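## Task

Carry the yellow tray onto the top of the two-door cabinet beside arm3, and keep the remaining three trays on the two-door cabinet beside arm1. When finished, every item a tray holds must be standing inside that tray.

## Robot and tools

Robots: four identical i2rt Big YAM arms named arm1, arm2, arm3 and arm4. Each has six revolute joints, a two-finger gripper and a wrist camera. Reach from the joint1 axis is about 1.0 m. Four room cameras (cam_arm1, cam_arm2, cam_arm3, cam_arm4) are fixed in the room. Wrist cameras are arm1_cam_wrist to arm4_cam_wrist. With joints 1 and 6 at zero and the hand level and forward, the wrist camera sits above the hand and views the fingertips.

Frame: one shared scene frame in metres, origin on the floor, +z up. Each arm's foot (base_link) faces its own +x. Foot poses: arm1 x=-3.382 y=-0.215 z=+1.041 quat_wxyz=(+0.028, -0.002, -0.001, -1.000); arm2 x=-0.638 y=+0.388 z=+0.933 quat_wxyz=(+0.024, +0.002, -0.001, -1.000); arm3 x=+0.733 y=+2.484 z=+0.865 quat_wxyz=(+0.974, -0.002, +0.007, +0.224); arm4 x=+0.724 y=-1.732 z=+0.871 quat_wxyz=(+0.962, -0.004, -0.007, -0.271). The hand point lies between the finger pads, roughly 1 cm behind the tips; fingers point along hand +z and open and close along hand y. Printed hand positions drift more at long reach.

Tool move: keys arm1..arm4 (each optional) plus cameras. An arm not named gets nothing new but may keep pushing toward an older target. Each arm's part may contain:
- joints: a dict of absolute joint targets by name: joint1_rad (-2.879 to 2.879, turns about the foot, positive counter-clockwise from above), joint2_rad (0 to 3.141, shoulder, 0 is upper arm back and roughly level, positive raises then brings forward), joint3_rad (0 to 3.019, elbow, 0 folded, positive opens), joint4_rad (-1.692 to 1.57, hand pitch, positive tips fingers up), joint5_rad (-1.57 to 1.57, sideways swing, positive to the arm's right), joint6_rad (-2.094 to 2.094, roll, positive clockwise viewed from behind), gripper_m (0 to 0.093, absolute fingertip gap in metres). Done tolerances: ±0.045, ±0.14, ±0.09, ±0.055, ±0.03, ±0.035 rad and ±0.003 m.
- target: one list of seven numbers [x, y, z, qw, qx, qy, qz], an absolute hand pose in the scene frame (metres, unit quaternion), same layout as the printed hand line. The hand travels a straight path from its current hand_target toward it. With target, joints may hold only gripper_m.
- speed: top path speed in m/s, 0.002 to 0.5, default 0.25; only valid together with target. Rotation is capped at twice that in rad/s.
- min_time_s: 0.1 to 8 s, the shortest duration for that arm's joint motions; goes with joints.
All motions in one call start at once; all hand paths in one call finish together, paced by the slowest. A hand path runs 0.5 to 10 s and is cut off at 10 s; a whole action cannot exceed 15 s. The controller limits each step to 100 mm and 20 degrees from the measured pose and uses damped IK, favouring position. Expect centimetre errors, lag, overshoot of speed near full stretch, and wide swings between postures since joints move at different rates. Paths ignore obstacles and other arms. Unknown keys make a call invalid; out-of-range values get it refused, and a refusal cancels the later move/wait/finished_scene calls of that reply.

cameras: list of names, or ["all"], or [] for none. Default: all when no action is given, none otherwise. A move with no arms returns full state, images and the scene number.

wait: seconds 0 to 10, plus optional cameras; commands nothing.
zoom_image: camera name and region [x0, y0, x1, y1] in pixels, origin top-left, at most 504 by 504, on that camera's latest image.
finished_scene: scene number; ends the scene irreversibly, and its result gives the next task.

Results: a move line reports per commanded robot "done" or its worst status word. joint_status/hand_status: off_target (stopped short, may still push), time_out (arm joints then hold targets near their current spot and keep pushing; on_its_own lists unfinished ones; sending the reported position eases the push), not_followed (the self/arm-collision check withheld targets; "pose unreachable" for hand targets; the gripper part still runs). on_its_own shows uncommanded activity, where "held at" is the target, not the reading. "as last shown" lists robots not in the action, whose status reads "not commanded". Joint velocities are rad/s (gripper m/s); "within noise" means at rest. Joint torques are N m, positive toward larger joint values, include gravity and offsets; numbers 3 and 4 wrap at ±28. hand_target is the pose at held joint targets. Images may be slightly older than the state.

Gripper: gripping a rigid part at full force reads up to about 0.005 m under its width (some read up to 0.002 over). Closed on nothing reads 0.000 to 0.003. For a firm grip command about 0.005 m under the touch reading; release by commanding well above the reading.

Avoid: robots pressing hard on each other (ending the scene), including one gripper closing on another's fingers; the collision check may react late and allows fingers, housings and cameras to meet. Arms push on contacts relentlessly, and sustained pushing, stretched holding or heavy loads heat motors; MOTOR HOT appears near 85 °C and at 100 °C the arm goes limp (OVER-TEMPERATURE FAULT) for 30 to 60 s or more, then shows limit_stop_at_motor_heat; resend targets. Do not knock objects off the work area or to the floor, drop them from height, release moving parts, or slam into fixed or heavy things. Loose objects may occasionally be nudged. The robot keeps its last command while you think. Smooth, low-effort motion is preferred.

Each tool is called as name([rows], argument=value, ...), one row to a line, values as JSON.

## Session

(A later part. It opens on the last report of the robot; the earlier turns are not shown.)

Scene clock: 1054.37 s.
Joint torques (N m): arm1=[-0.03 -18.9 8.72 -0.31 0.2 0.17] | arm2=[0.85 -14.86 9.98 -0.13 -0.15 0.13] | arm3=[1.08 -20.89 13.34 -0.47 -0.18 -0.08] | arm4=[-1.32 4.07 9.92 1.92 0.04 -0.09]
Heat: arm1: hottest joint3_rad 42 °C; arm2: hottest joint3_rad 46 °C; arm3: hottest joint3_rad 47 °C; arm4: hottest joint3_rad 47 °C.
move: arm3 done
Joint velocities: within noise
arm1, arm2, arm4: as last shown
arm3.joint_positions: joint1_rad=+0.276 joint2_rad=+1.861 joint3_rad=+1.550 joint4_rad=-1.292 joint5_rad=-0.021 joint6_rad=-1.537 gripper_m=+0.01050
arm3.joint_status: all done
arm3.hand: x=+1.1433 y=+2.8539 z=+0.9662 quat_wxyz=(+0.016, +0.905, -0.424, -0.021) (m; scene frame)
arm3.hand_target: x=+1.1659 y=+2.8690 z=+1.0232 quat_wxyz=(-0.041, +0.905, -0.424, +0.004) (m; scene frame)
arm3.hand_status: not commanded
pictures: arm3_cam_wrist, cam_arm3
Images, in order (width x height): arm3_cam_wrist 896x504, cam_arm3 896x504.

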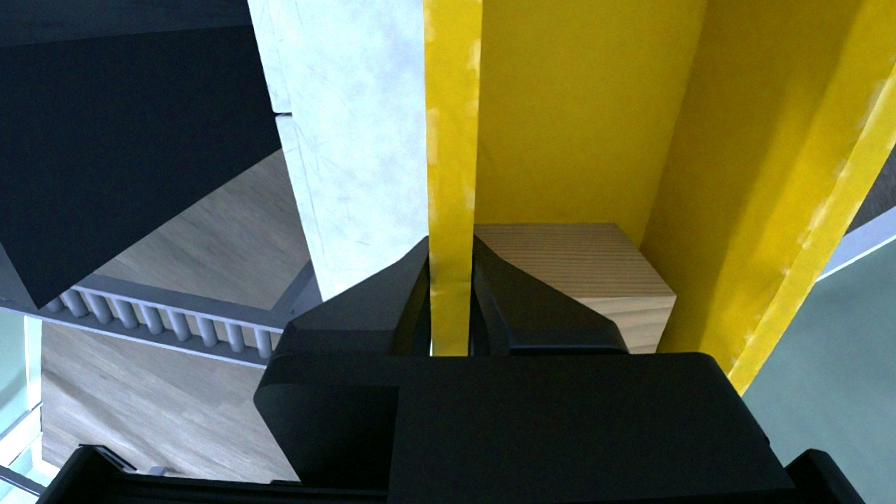

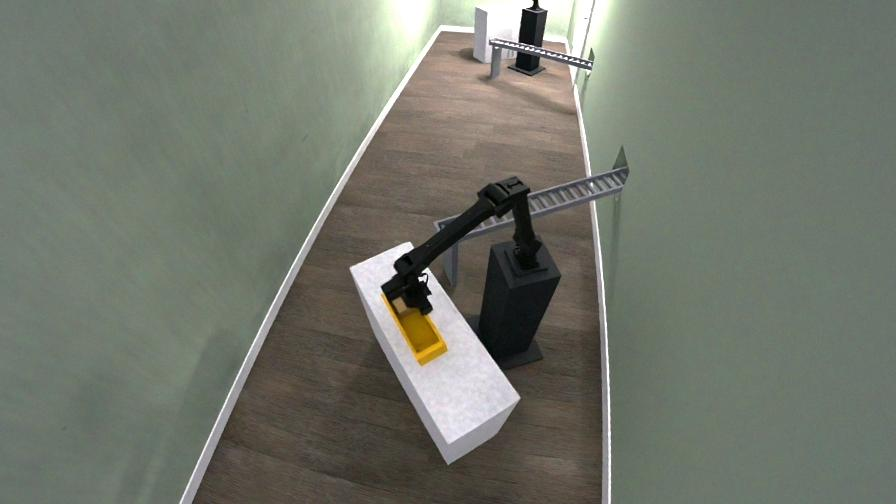

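move(arm3={"target": [1.1165, 2.8227, 0.98, -0.0691, 0.9, -0.4293, 0.0286], "speed": 0.15}, cameras=["arm3_cam_wrist", "cam_arm3"])

zoom_image(camera="cam_arm3", region=[340, 220, 560, 440])

Scene clock: 1066.60 s.
Joint torques (N m): arm1=[-0.09 -18.9 8.68 -0.29 0.21 0.16] | arm2=[1.03 -14.92 10 -0.05 -0.14 0.12] | arm3=[1.2 -18.96 7.41 0.51 -0.02 0.03] | arm4=[-0.44 3.6 10.07 1.98 0.01 -0.04]
Heat: arm1: hottest joint3_rad 42 °C; arm2: hottest joint3_rad 46 °C; arm3: hottest joint3_rad 51 °C; arm4: hottest joint3_rad 47 °C.
move: arm3 off_target
Joint velocities: within noise
arm1.joint_positions: joint1_rad=-1.717 joint2_rad=+1.881 joint3_rad=+1.488 joint4_rad=-1.137 joint5_rad=+0.001 joint6_rad=+1.461 gripper_m=+0.04488
arm1.joint_status: not commanded
arm1.hand: x=-3.3302 y=+0.3482 z=+1.1157 quat_wxyz=(+0.001, -0.009, +1.000, +0.019) (m; scene frame)
arm1.hand_target: x=-3.3342 y=+0.3596 z=+1.1199 quat_wxyz=(+0.002, -0.009, +1.000, +0.025) (m; scene frame)
arm1.hand_status: not commanded
arm2: as last shown
arm3.joint_positions: joint1_rad=+0.276 joint2_rad=+1.697 joint3_rad=+1.253 joint4_rad=-1.054 joint5_rad=-0.002 joint6_rad=-1.534 gripper_m=+0.01050
arm3.joint_status: not commanded
arm3.hand: x=+1.1071 y=+2.8172 z=+0.9443 quat_wxyz=(-0.028, +0.905, -0.425, +0.009) (m; scene frame)
arm3.hand_target: x=+1.1159 y=+2.8222 z=+0.9795 quat_wxyz=(-0.069, +0.900, -0.429, +0.028) (m; scene frame)
arm3.hand_status: off_target (0.037 m and 5.2 deg from the pose sent, 0.043 m and 11.4 deg at the start)
arm4.joint_positions: joint1_rad=+0.611 joint2_rad=+0.619 joint3_rad=+1.338 joint4_rad=-1.545 joint5_rad=+0.202 joint6_rad=+0.301 gripper_m=+0.09396
arm4.joint_status: not commanded
arm4.hand: x=+0.9262 y=-1.7486 z=+1.3507 quat_wxyz=(-0.379, -0.145, -0.914, +0.032) (m; scene frame)
arm4.hand_target: x=+0.9249 y=-1.7486 z=+1.3599 quat_wxyz=(-0.389, -0.145, -0.909, +0.029) (m; scene frame)
arm4.hand_status: not commanded
pictures: arm3_cam_wrist, cam_arm3
Images, in order (width x height): arm3_cam_wrist 896x504, cam_arm3 896x504.

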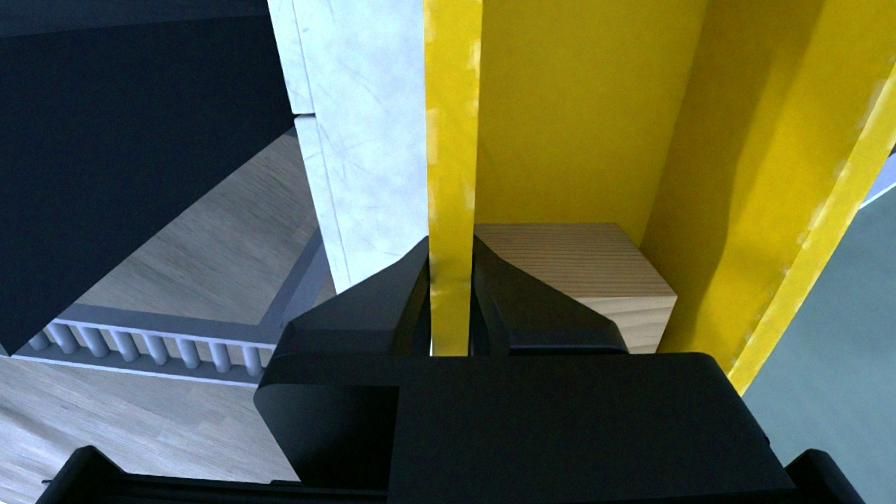

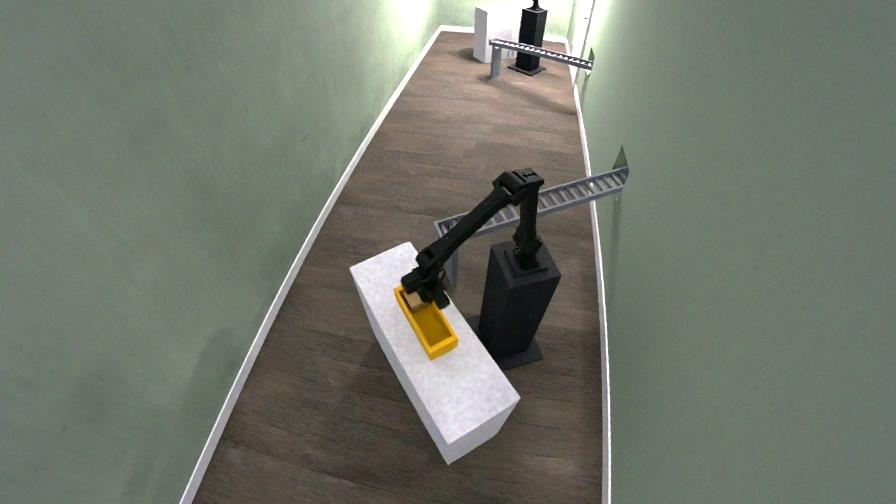

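Scaled by 2.291 from the camera's 896x504 image, which has a finer 1280x720 frame.

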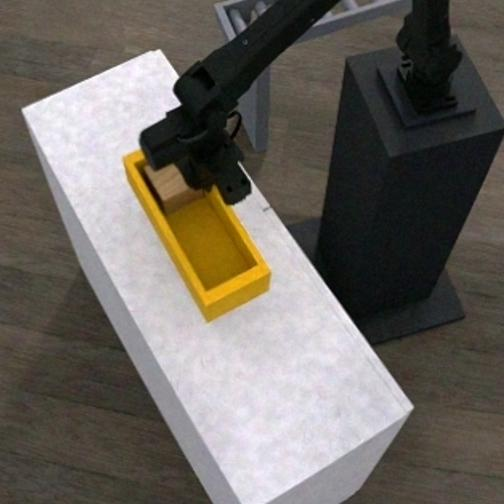

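move(arm3={"target": [1.1135, 2.8205, 0.893, -0.0691, 0.9, -0.4293, 0.0286], "speed": 0.12}, cameras=["cam_arm3"])

zoom_image(camera="cam_arm3", region=[340, 240, 540, 440])

Scene clock: 1072.33 s.
Joint torques (N m): arm1=[-0.32 -18.96 8.72 -0.32 0.21 0.15] | arm2=[0.62 -15.03 9.95 -0.05 -0.12 0.14] | arm3=[0.91 -16.03 6.93 0.69 -0.02 0.04] | arm4=[-0.79 3.49 10.09 1.99 0.03 -0.07]
Heat: arm1: hottest joint3_rad 42 °C; arm2: hottest joint3_rad 46 °C; arm3: hottest joint3_rad 51 °C; arm4: hottest joint3_rad 47 °C.
move: arm3 off_target
Joint velocities: within noise
arm1, arm2, arm4: as last shown
arm3.joint_positions: joint1_rad=+0.276 joint2_rad=+1.761 joint3_rad=+1.127 joint4_rad=-0.832 joint5_rad=-0.002 joint6_rad=-1.534 gripper_m=+0.01050
arm3.joint_status: not commanded
arm3.hand: x=+1.1017 y=+2.8126 z=+0.8744 quat_wxyz=(-0.043, +0.904, -0.425, +0.015) (m; scene frame)
arm3.hand_target: x=+1.1131 y=+2.8202 z=+0.8931 quat_wxyz=(-0.069, +0.900, -0.429, +0.028) (m; scene frame)
arm3.hand_status: off_target (0.023 m and 3.5 deg from the pose sent, 0.052 m and 5.2 deg at the start)
pictures: cam_arm3
Images, in order (width x height): cam_arm3 896x504.

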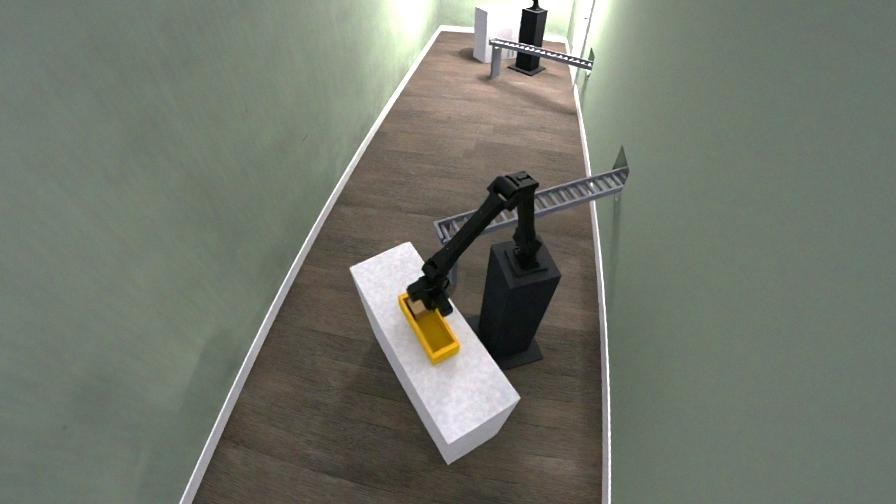

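Scaled by 2.520 from the camera's 896x504 image, which has a finer 1280x720 frame.

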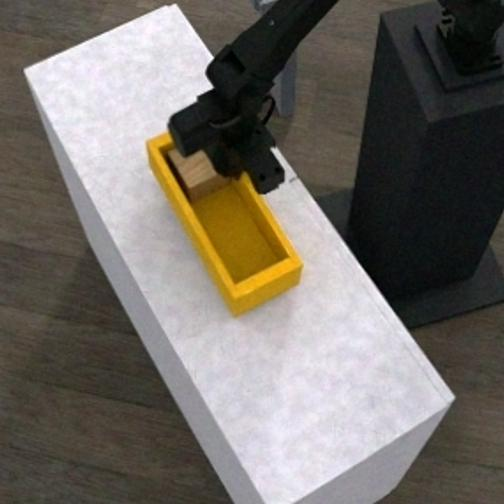

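move(arm3={"target": [1.1135, 2.8205, 0.862, -0.0462, 0.9018, -0.4301, 0.0192], "speed": 0.08}, cameras=["cam_arm3", "arm3_cam_wrist"])

zoom_image(camera="cam_arm3", region=[340, 240, 540, 440])

Scene clock: 1078.67 s.
Joint torques (N m): arm1=[-0.09 -18.84 8.72 -0.36 0.23 0.15] | arm2=[0.85 -15.15 10.03 -0.12 -0.14 0.12] | arm3=[0.97 -14.51 7.66 0.36 0.02 0] | arm4=[-0.26 3.25 10.03 1.95 0.06 -0.01]
Heat: arm1: hottest joint3_rad 42 °C; arm2: hottest joint3_rad 46 °C; arm3: hottest joint3_rad 50 °C; arm4: hottest joint3_rad 48 °C.
move: arm3 off_target
Joint velocities: within noise
arm1, arm2, arm4: as last shown
arm3.joint_positions: joint1_rad=+0.276 joint2_rad=+1.812 joint3_rad=+1.127 joint4_rad=-0.813 joint5_rad=-0.002 joint6_rad=-1.530 gripper_m=+0.01050
arm3.joint_status: not commanded
arm3.hand: x=+1.1000 y=+2.8114 z=+0.8511 quat_wxyz=(-0.028, +0.904, -0.427, +0.009) (m; scene frame)
arm3.hand_target: x=+1.1131 y=+2.8202 z=+0.8623 quat_wxyz=(-0.046, +0.901, -0.430, +0.019) (m; scene frame)
arm3.hand_status: off_target (0.020 m and 2.4 deg from the pose sent, 0.019 m and 0.9 deg at the start)
pictures: arm3_cam_wrist, cam_arm3
Images, in order (width x height): arm3_cam_wrist 896x504, cam_arm3 896x504.

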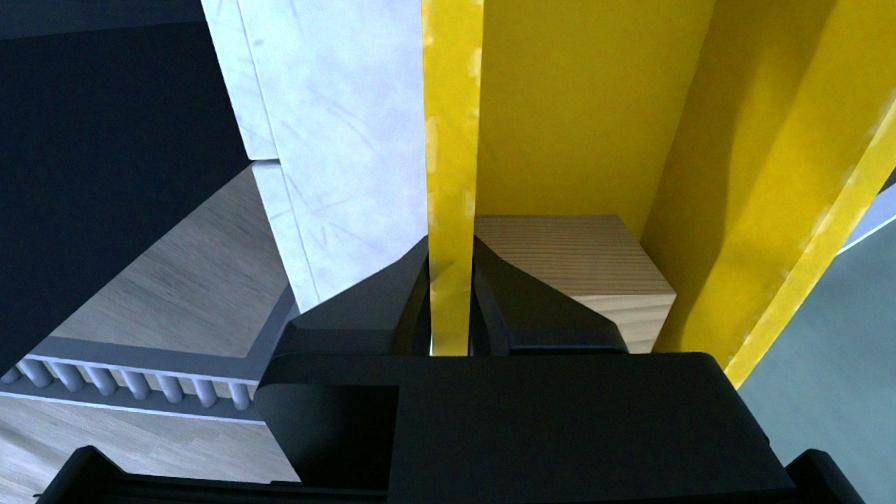

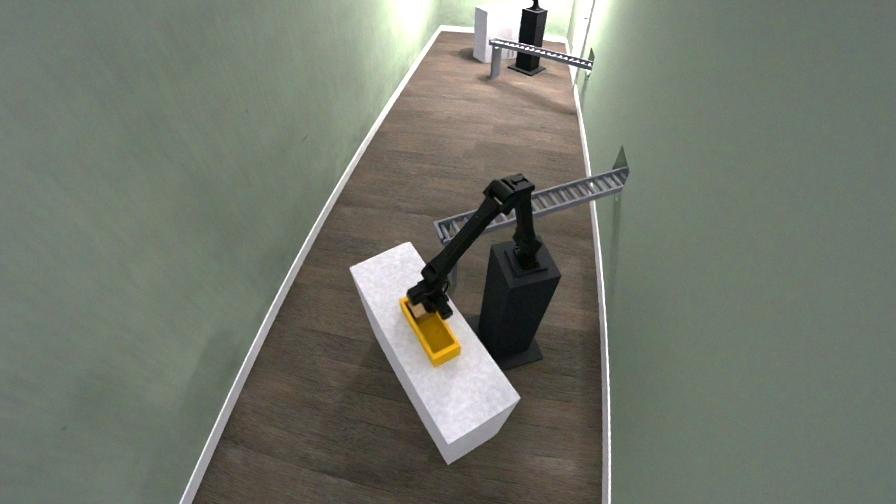

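Scaled by 2.520 from the camera's 896x504 image, which has a finer 1280x720 frame.

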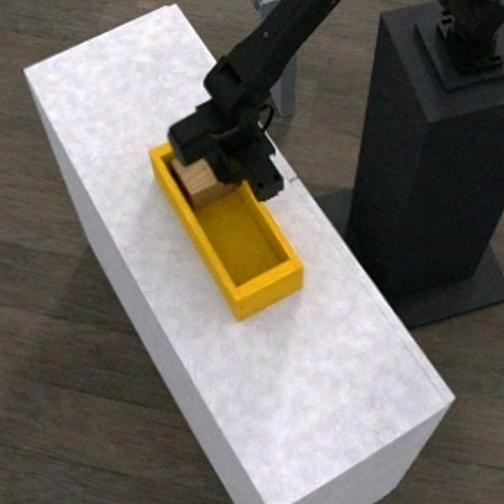

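move(arm3={"target": [1.1135, 2.8205, 0.838, -0.0462, 0.9018, -0.4301, 0.0192], "speed": 0.06}, cameras=["cam_arm3", "arm3_cam_wrist"])

zoom_image(camera="cam_arm3", region=[340, 240, 540, 440])

Scene clock: 1082.70 s.
Joint torques (N m): arm1=[-0.15 -18.84 8.73 -0.31 0.22 0.16] | arm2=[0.73 -15.03 10.02 -0.14 -0.14 0.13] | arm3=[1.03 -11.75 6.27 1.4 0.03 0] | arm4=[-1.03 3.08 10 1.95 0.03 -0.07]
Heat: arm1: hottest joint3_rad 42 °C; arm2: hottest joint3_rad 46 °C; arm3: hottest joint3_rad 49 °C; arm4: hottest joint3_rad 48 °C.
move: arm3 off_target
Joint velocities: within noise
arm1, arm4: as last shown
arm2.joint_positions: joint1_rad=-0.849 joint2_rad=+1.890 joint3_rad=+1.254 joint4_rad=-0.912 joint5_rad=-0.001 joint6_rad=-1.339 gripper_m=+0.04494
arm2.joint_status: not commanded
arm2.hand: x=-0.9985 y=+0.7600 z=+0.9244 quat_wxyz=(+0.008, -0.964, -0.266, +0.005) (m; scene frame)
arm2.hand_target: x=-1.0067 y=+0.7659 z=+0.9301 quat_wxyz=(+0.013, -0.965, -0.263, +0.007) (m; scene frame)
arm2.hand_status: not commanded
arm3.joint_positions: joint1_rad=+0.276 joint2_rad=+1.817 joint3_rad=+1.127 joint4_rad=-0.780 joint5_rad=-0.002 joint6_rad=-1.530 gripper_m=+0.01050
arm3.joint_status: not commanded
arm3.hand: x=+1.1056 y=+2.8164 z=+0.8494 quat_wxyz=(-0.041, +0.903, -0.427, +0.014) (m; scene frame)
arm3.hand_target: x=+1.1131 y=+2.8201 z=+0.8383 quat_wxyz=(-0.046, +0.902, -0.430, +0.019) (m; scene frame)
arm3.hand_status: off_target (0.014 m and 0.9 deg from the pose sent, 0.021 m and 2.4 deg at the start)
pictures: arm3_cam_wrist, cam_arm3
Images, in order (width x height): arm3_cam_wrist 896x504, cam_arm3 896x504.

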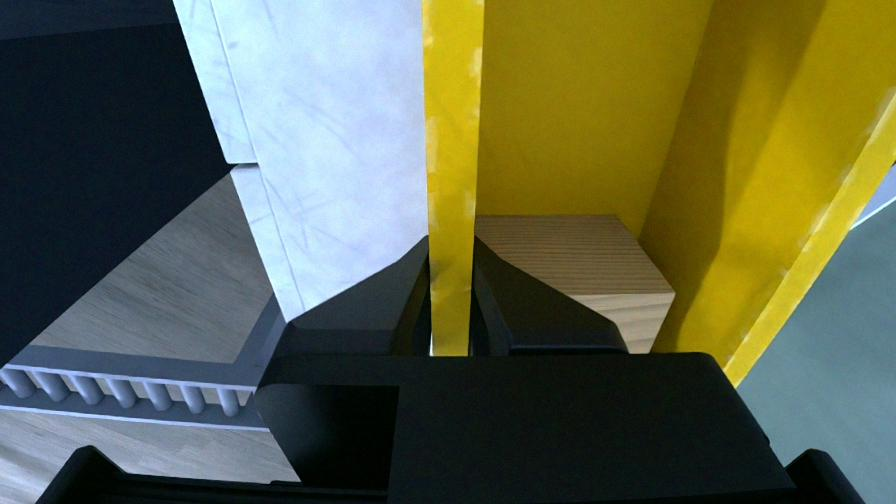

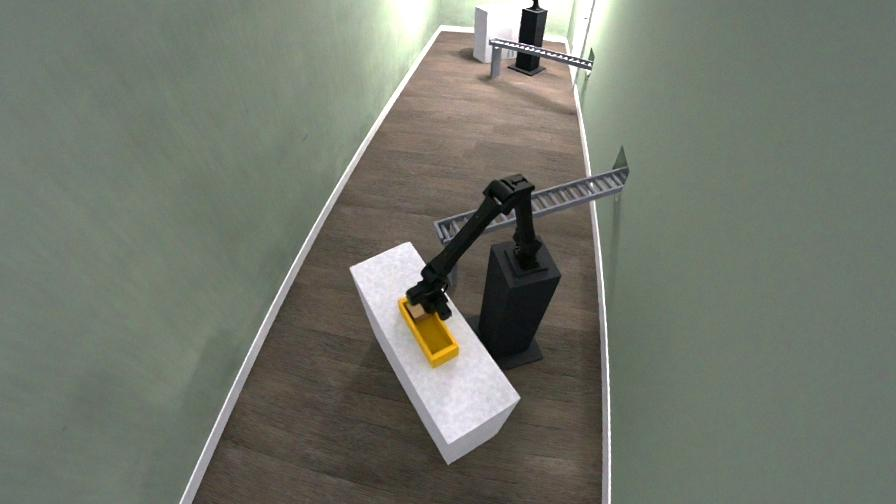

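Scaled by 2.520 from the camera's 896x504 image, which has a finer 1280x720 frame.

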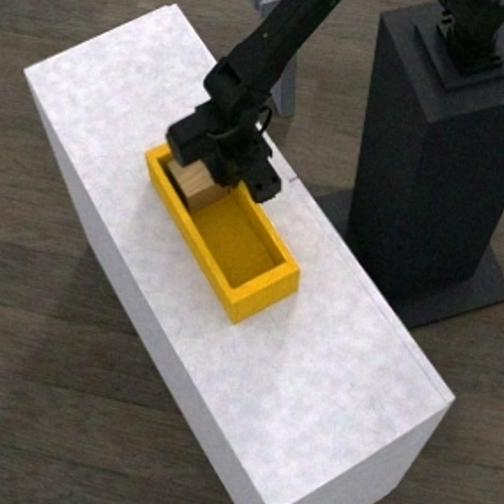

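move(arm3={"target": [1.1135, 2.8205, 0.845, -0.03, 0.9025, -0.4304, 0.0125], "speed": 0.06}, cameras=[])

move(arm3={"joints": {"gripper_m": 0.045}}, cameras=["cam_arm3", "arm3_cam_wrist"])

Scene clock: 1092.10 s.
Joint torques (N m): arm1=[-0.09 -18.9 8.72 -0.32 0.21 0.16] | arm2=[0.85 -15.15 9.99 -0.16 -0.15 0.14] | arm3=[0.97 -12.04 8.14 -0.44 0.03 0.01] | arm4=[-0.32 4.01 10.1 1.91 0.08 -0.11]
Heat: arm1: hottest joint3_rad 42 °C; arm2: hottest joint3_rad 47 °C; arm3: hottest joint3_rad 48 °C; arm4: hottest joint3_rad 48 °C.
move: arm3 done
Joint velocities: within noise
arm1, arm2, arm4: as last shown
arm3.joint_positions: joint1_rad=+0.276 joint2_rad=+1.823 joint3_rad=+1.137 joint4_rad=-0.797 joint5_rad=-0.002 joint6_rad=-1.530 gripper_m=+0.01050
arm3.joint_status: not commanded
arm3.hand: x=+1.1053 y=+2.8161 z=+0.8489 quat_wxyz=(-0.035, +0.904, -0.427, +0.011) (m; scene frame)
arm3.hand_target: x=+1.1134 y=+2.8204 z=+0.8451 quat_wxyz=(-0.030, +0.902, -0.430, +0.013) (m; scene frame)
arm3.hand_status: done (0.010 m and 0.7 deg from the pose sent, 0.010 m and 1.4 deg at the start)
pictures: none
No camera images: "cameras" was empty.

Scene clock: 1092.77 s.
Joint torques (N m): arm1=[-0.03 -18.9 8.75 -0.29 0.22 0.15] | arm2=[0.79 -14.92 10.02 -0.13 -0.14 0.12] | arm3=[1.03 -13.22 8.05 -0.38 -0.03 0] | arm4=[-0.67 3.14 10.09 1.95 0.05 -0.05]
Heat: arm1: hottest joint3_rad 42 °C; arm2: hottest joint3_rad 47 °C; arm3: hottest joint3_rad 48 °C; arm4: hottest joint3_rad 48 °C.
move: arm3 done
Joint velocities: within noise
arm1, arm2, arm4: as last shown
arm3.joint_positions: joint1_rad=+0.276 joint2_rad=+1.839 joint3_rad=+1.137 joint4_rad=-0.800 joint5_rad=+0.000 joint6_rad=-1.530 gripper_m=+0.04489
arm3.joint_status: all done
arm3.hand: x=+1.1031 y=+2.8138 z=+0.8415 quat_wxyz=(-0.026, +0.904, -0.427, +0.009) (m; scene frame)
arm3.hand_target: x=+1.1133 y=+2.8203 z=+0.8450 quat_wxyz=(-0.030, +0.902, -0.430, +0.013) (m; scene frame)
arm3.hand_status: not commanded
pictures: arm3_cam_wrist, cam_arm3
Images, in order (width x height): arm3_cam_wrist 896x504, cam_arm3 896x504.

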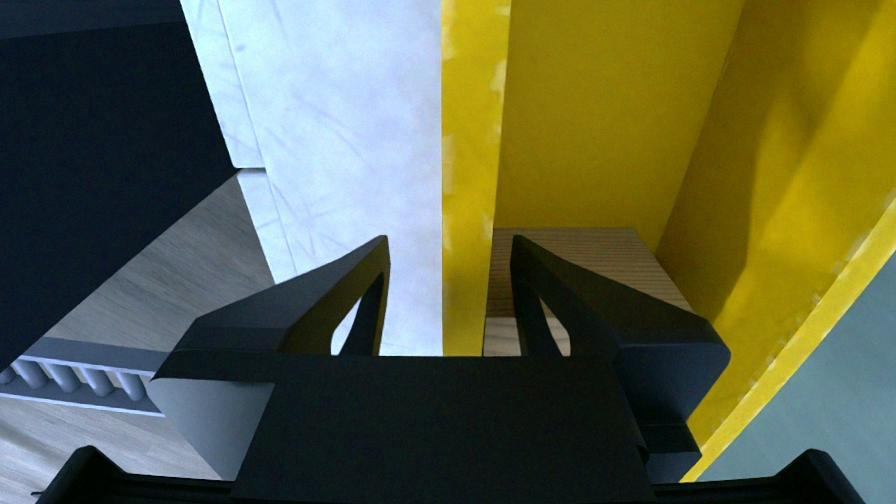

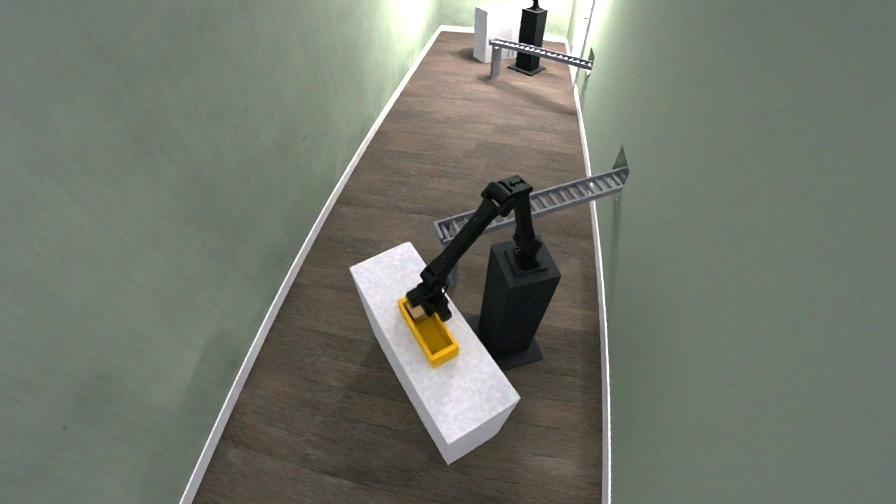

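move(arm3={"target": [1.119, 2.8255, 1.03, -0.03, 0.9025, -0.4304, 0.0125], "speed": 0.15, "joints": {"gripper_m": 0.07}}, cameras=["arm3_cam_wrist", "cam_arm3", "cam_arm1", "arm1_cam_wrist"])

zoom_image(camera="cam_arm3", region=[340, 240, 540, 440])

zoom_image(camera="cam_arm1", region=[200, 140, 480, 300])

Scene clock: 1100.53 s.
Joint torques (N m): arm1=[0.03 -18.9 8.69 -0.28 0.21 0.16] | arm2=[0.67 -14.97 10.04 -0.09 -0.15 0.14] | arm3=[1.08 -15.44 11.26 -0.5 -0.06 0.03] | arm4=[-0.79 4.01 10.02 1.88 0.03 -0.06]
Heat: arm1: hottest joint3_rad 42 °C; arm2: hottest joint3_rad 47 °C; arm3: hottest joint3_rad 48 °C; arm4: hottest joint3_rad 48 °C.
move: arm3 off_target
Joint velocities: within noise
arm1, arm2, arm4: as last shown
arm3.joint_positions: joint1_rad=+0.276 joint2_rad=+1.666 joint3_rad=+1.375 joint4_rad=-1.264 joint5_rad=+0.000 joint6_rad=-1.530 gripper_m=+0.06993
arm3.joint_status: all done
arm3.hand: x=+1.1049 y=+2.8144 z=+1.0014 quat_wxyz=(-0.002, +0.904, -0.427, -0.001) (m; scene frame)
arm3.hand_target: x=+1.1179 y=+2.8246 z=+1.0301 quat_wxyz=(-0.030, +0.902, -0.430, +0.012) (m; scene frame)
arm3.hand_status: off_target (0.034 m and 3.6 deg from the pose sent, 0.190 m and 0.8 deg at the start)
pictures: arm1_cam_wrist, arm3_cam_wrist, cam_arm1, cam_arm3
Images, in order (width x height): arm1_cam_wrist 896x504, arm3_cam_wrist 896x504, cam_arm1 896x504, cam_arm3 896x504.

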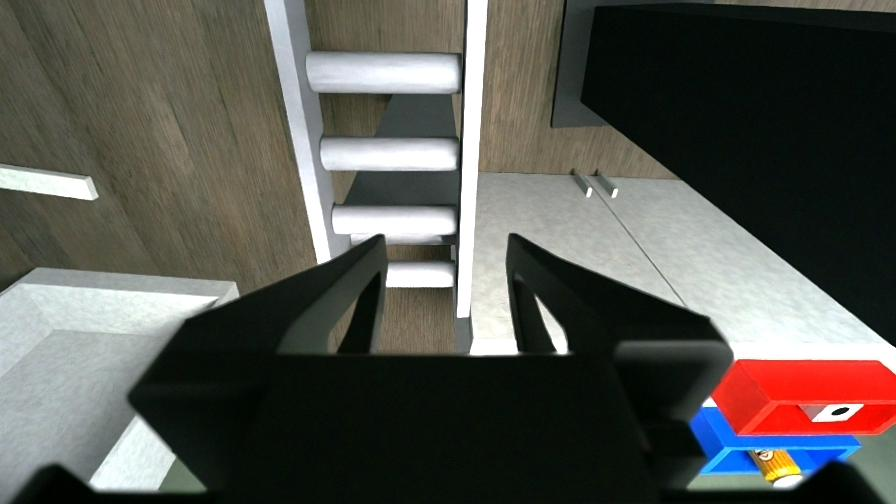

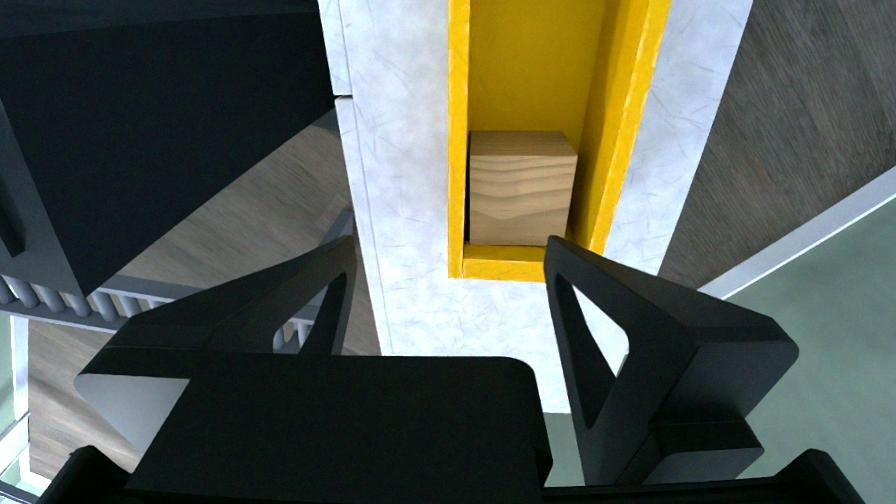

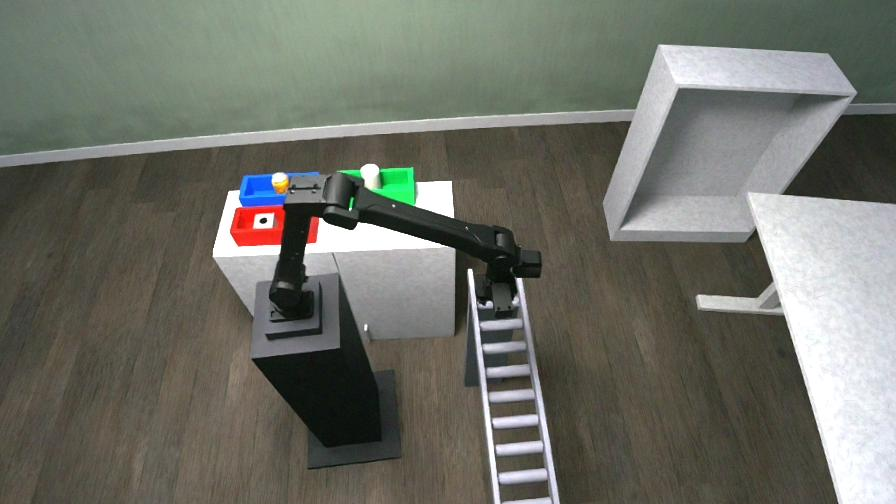

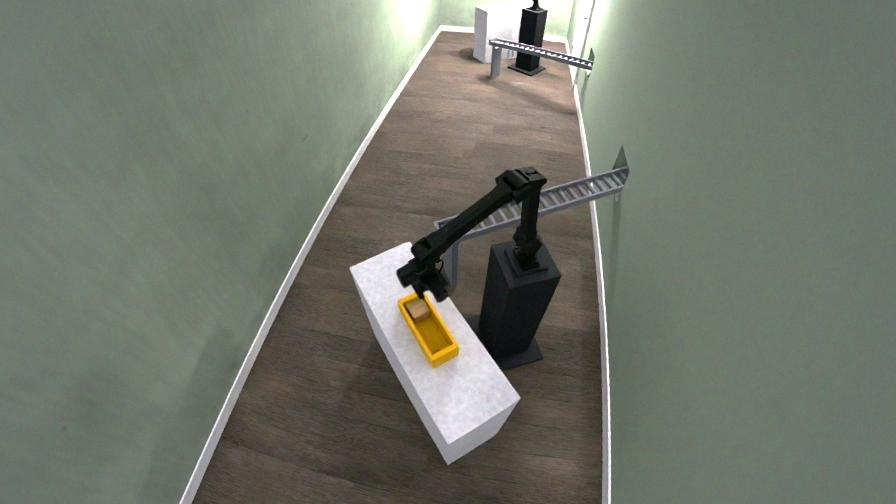

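Scaled by 2.520 from the camera's 896x504 image, which has a finer 1280x720 frame.

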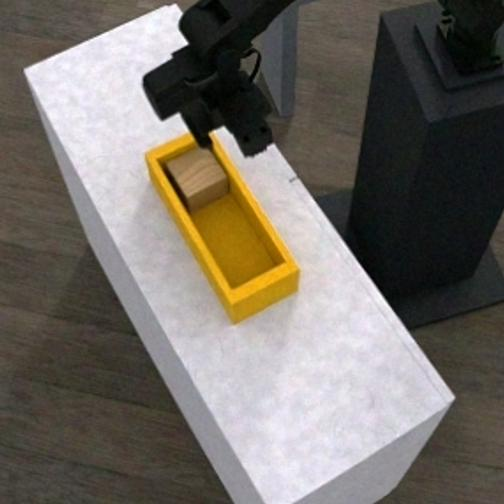

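Scaled by 1.800 from the camera's 896x504 image, which has a finer 1280x720 frame.

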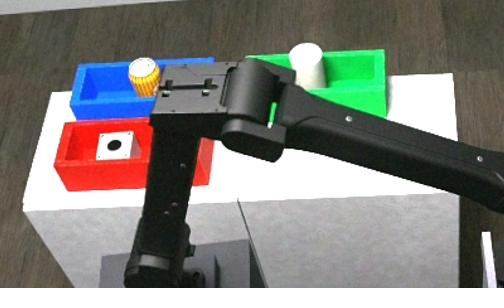

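finished_scene(scene=1)

The scene is finished: the task was done.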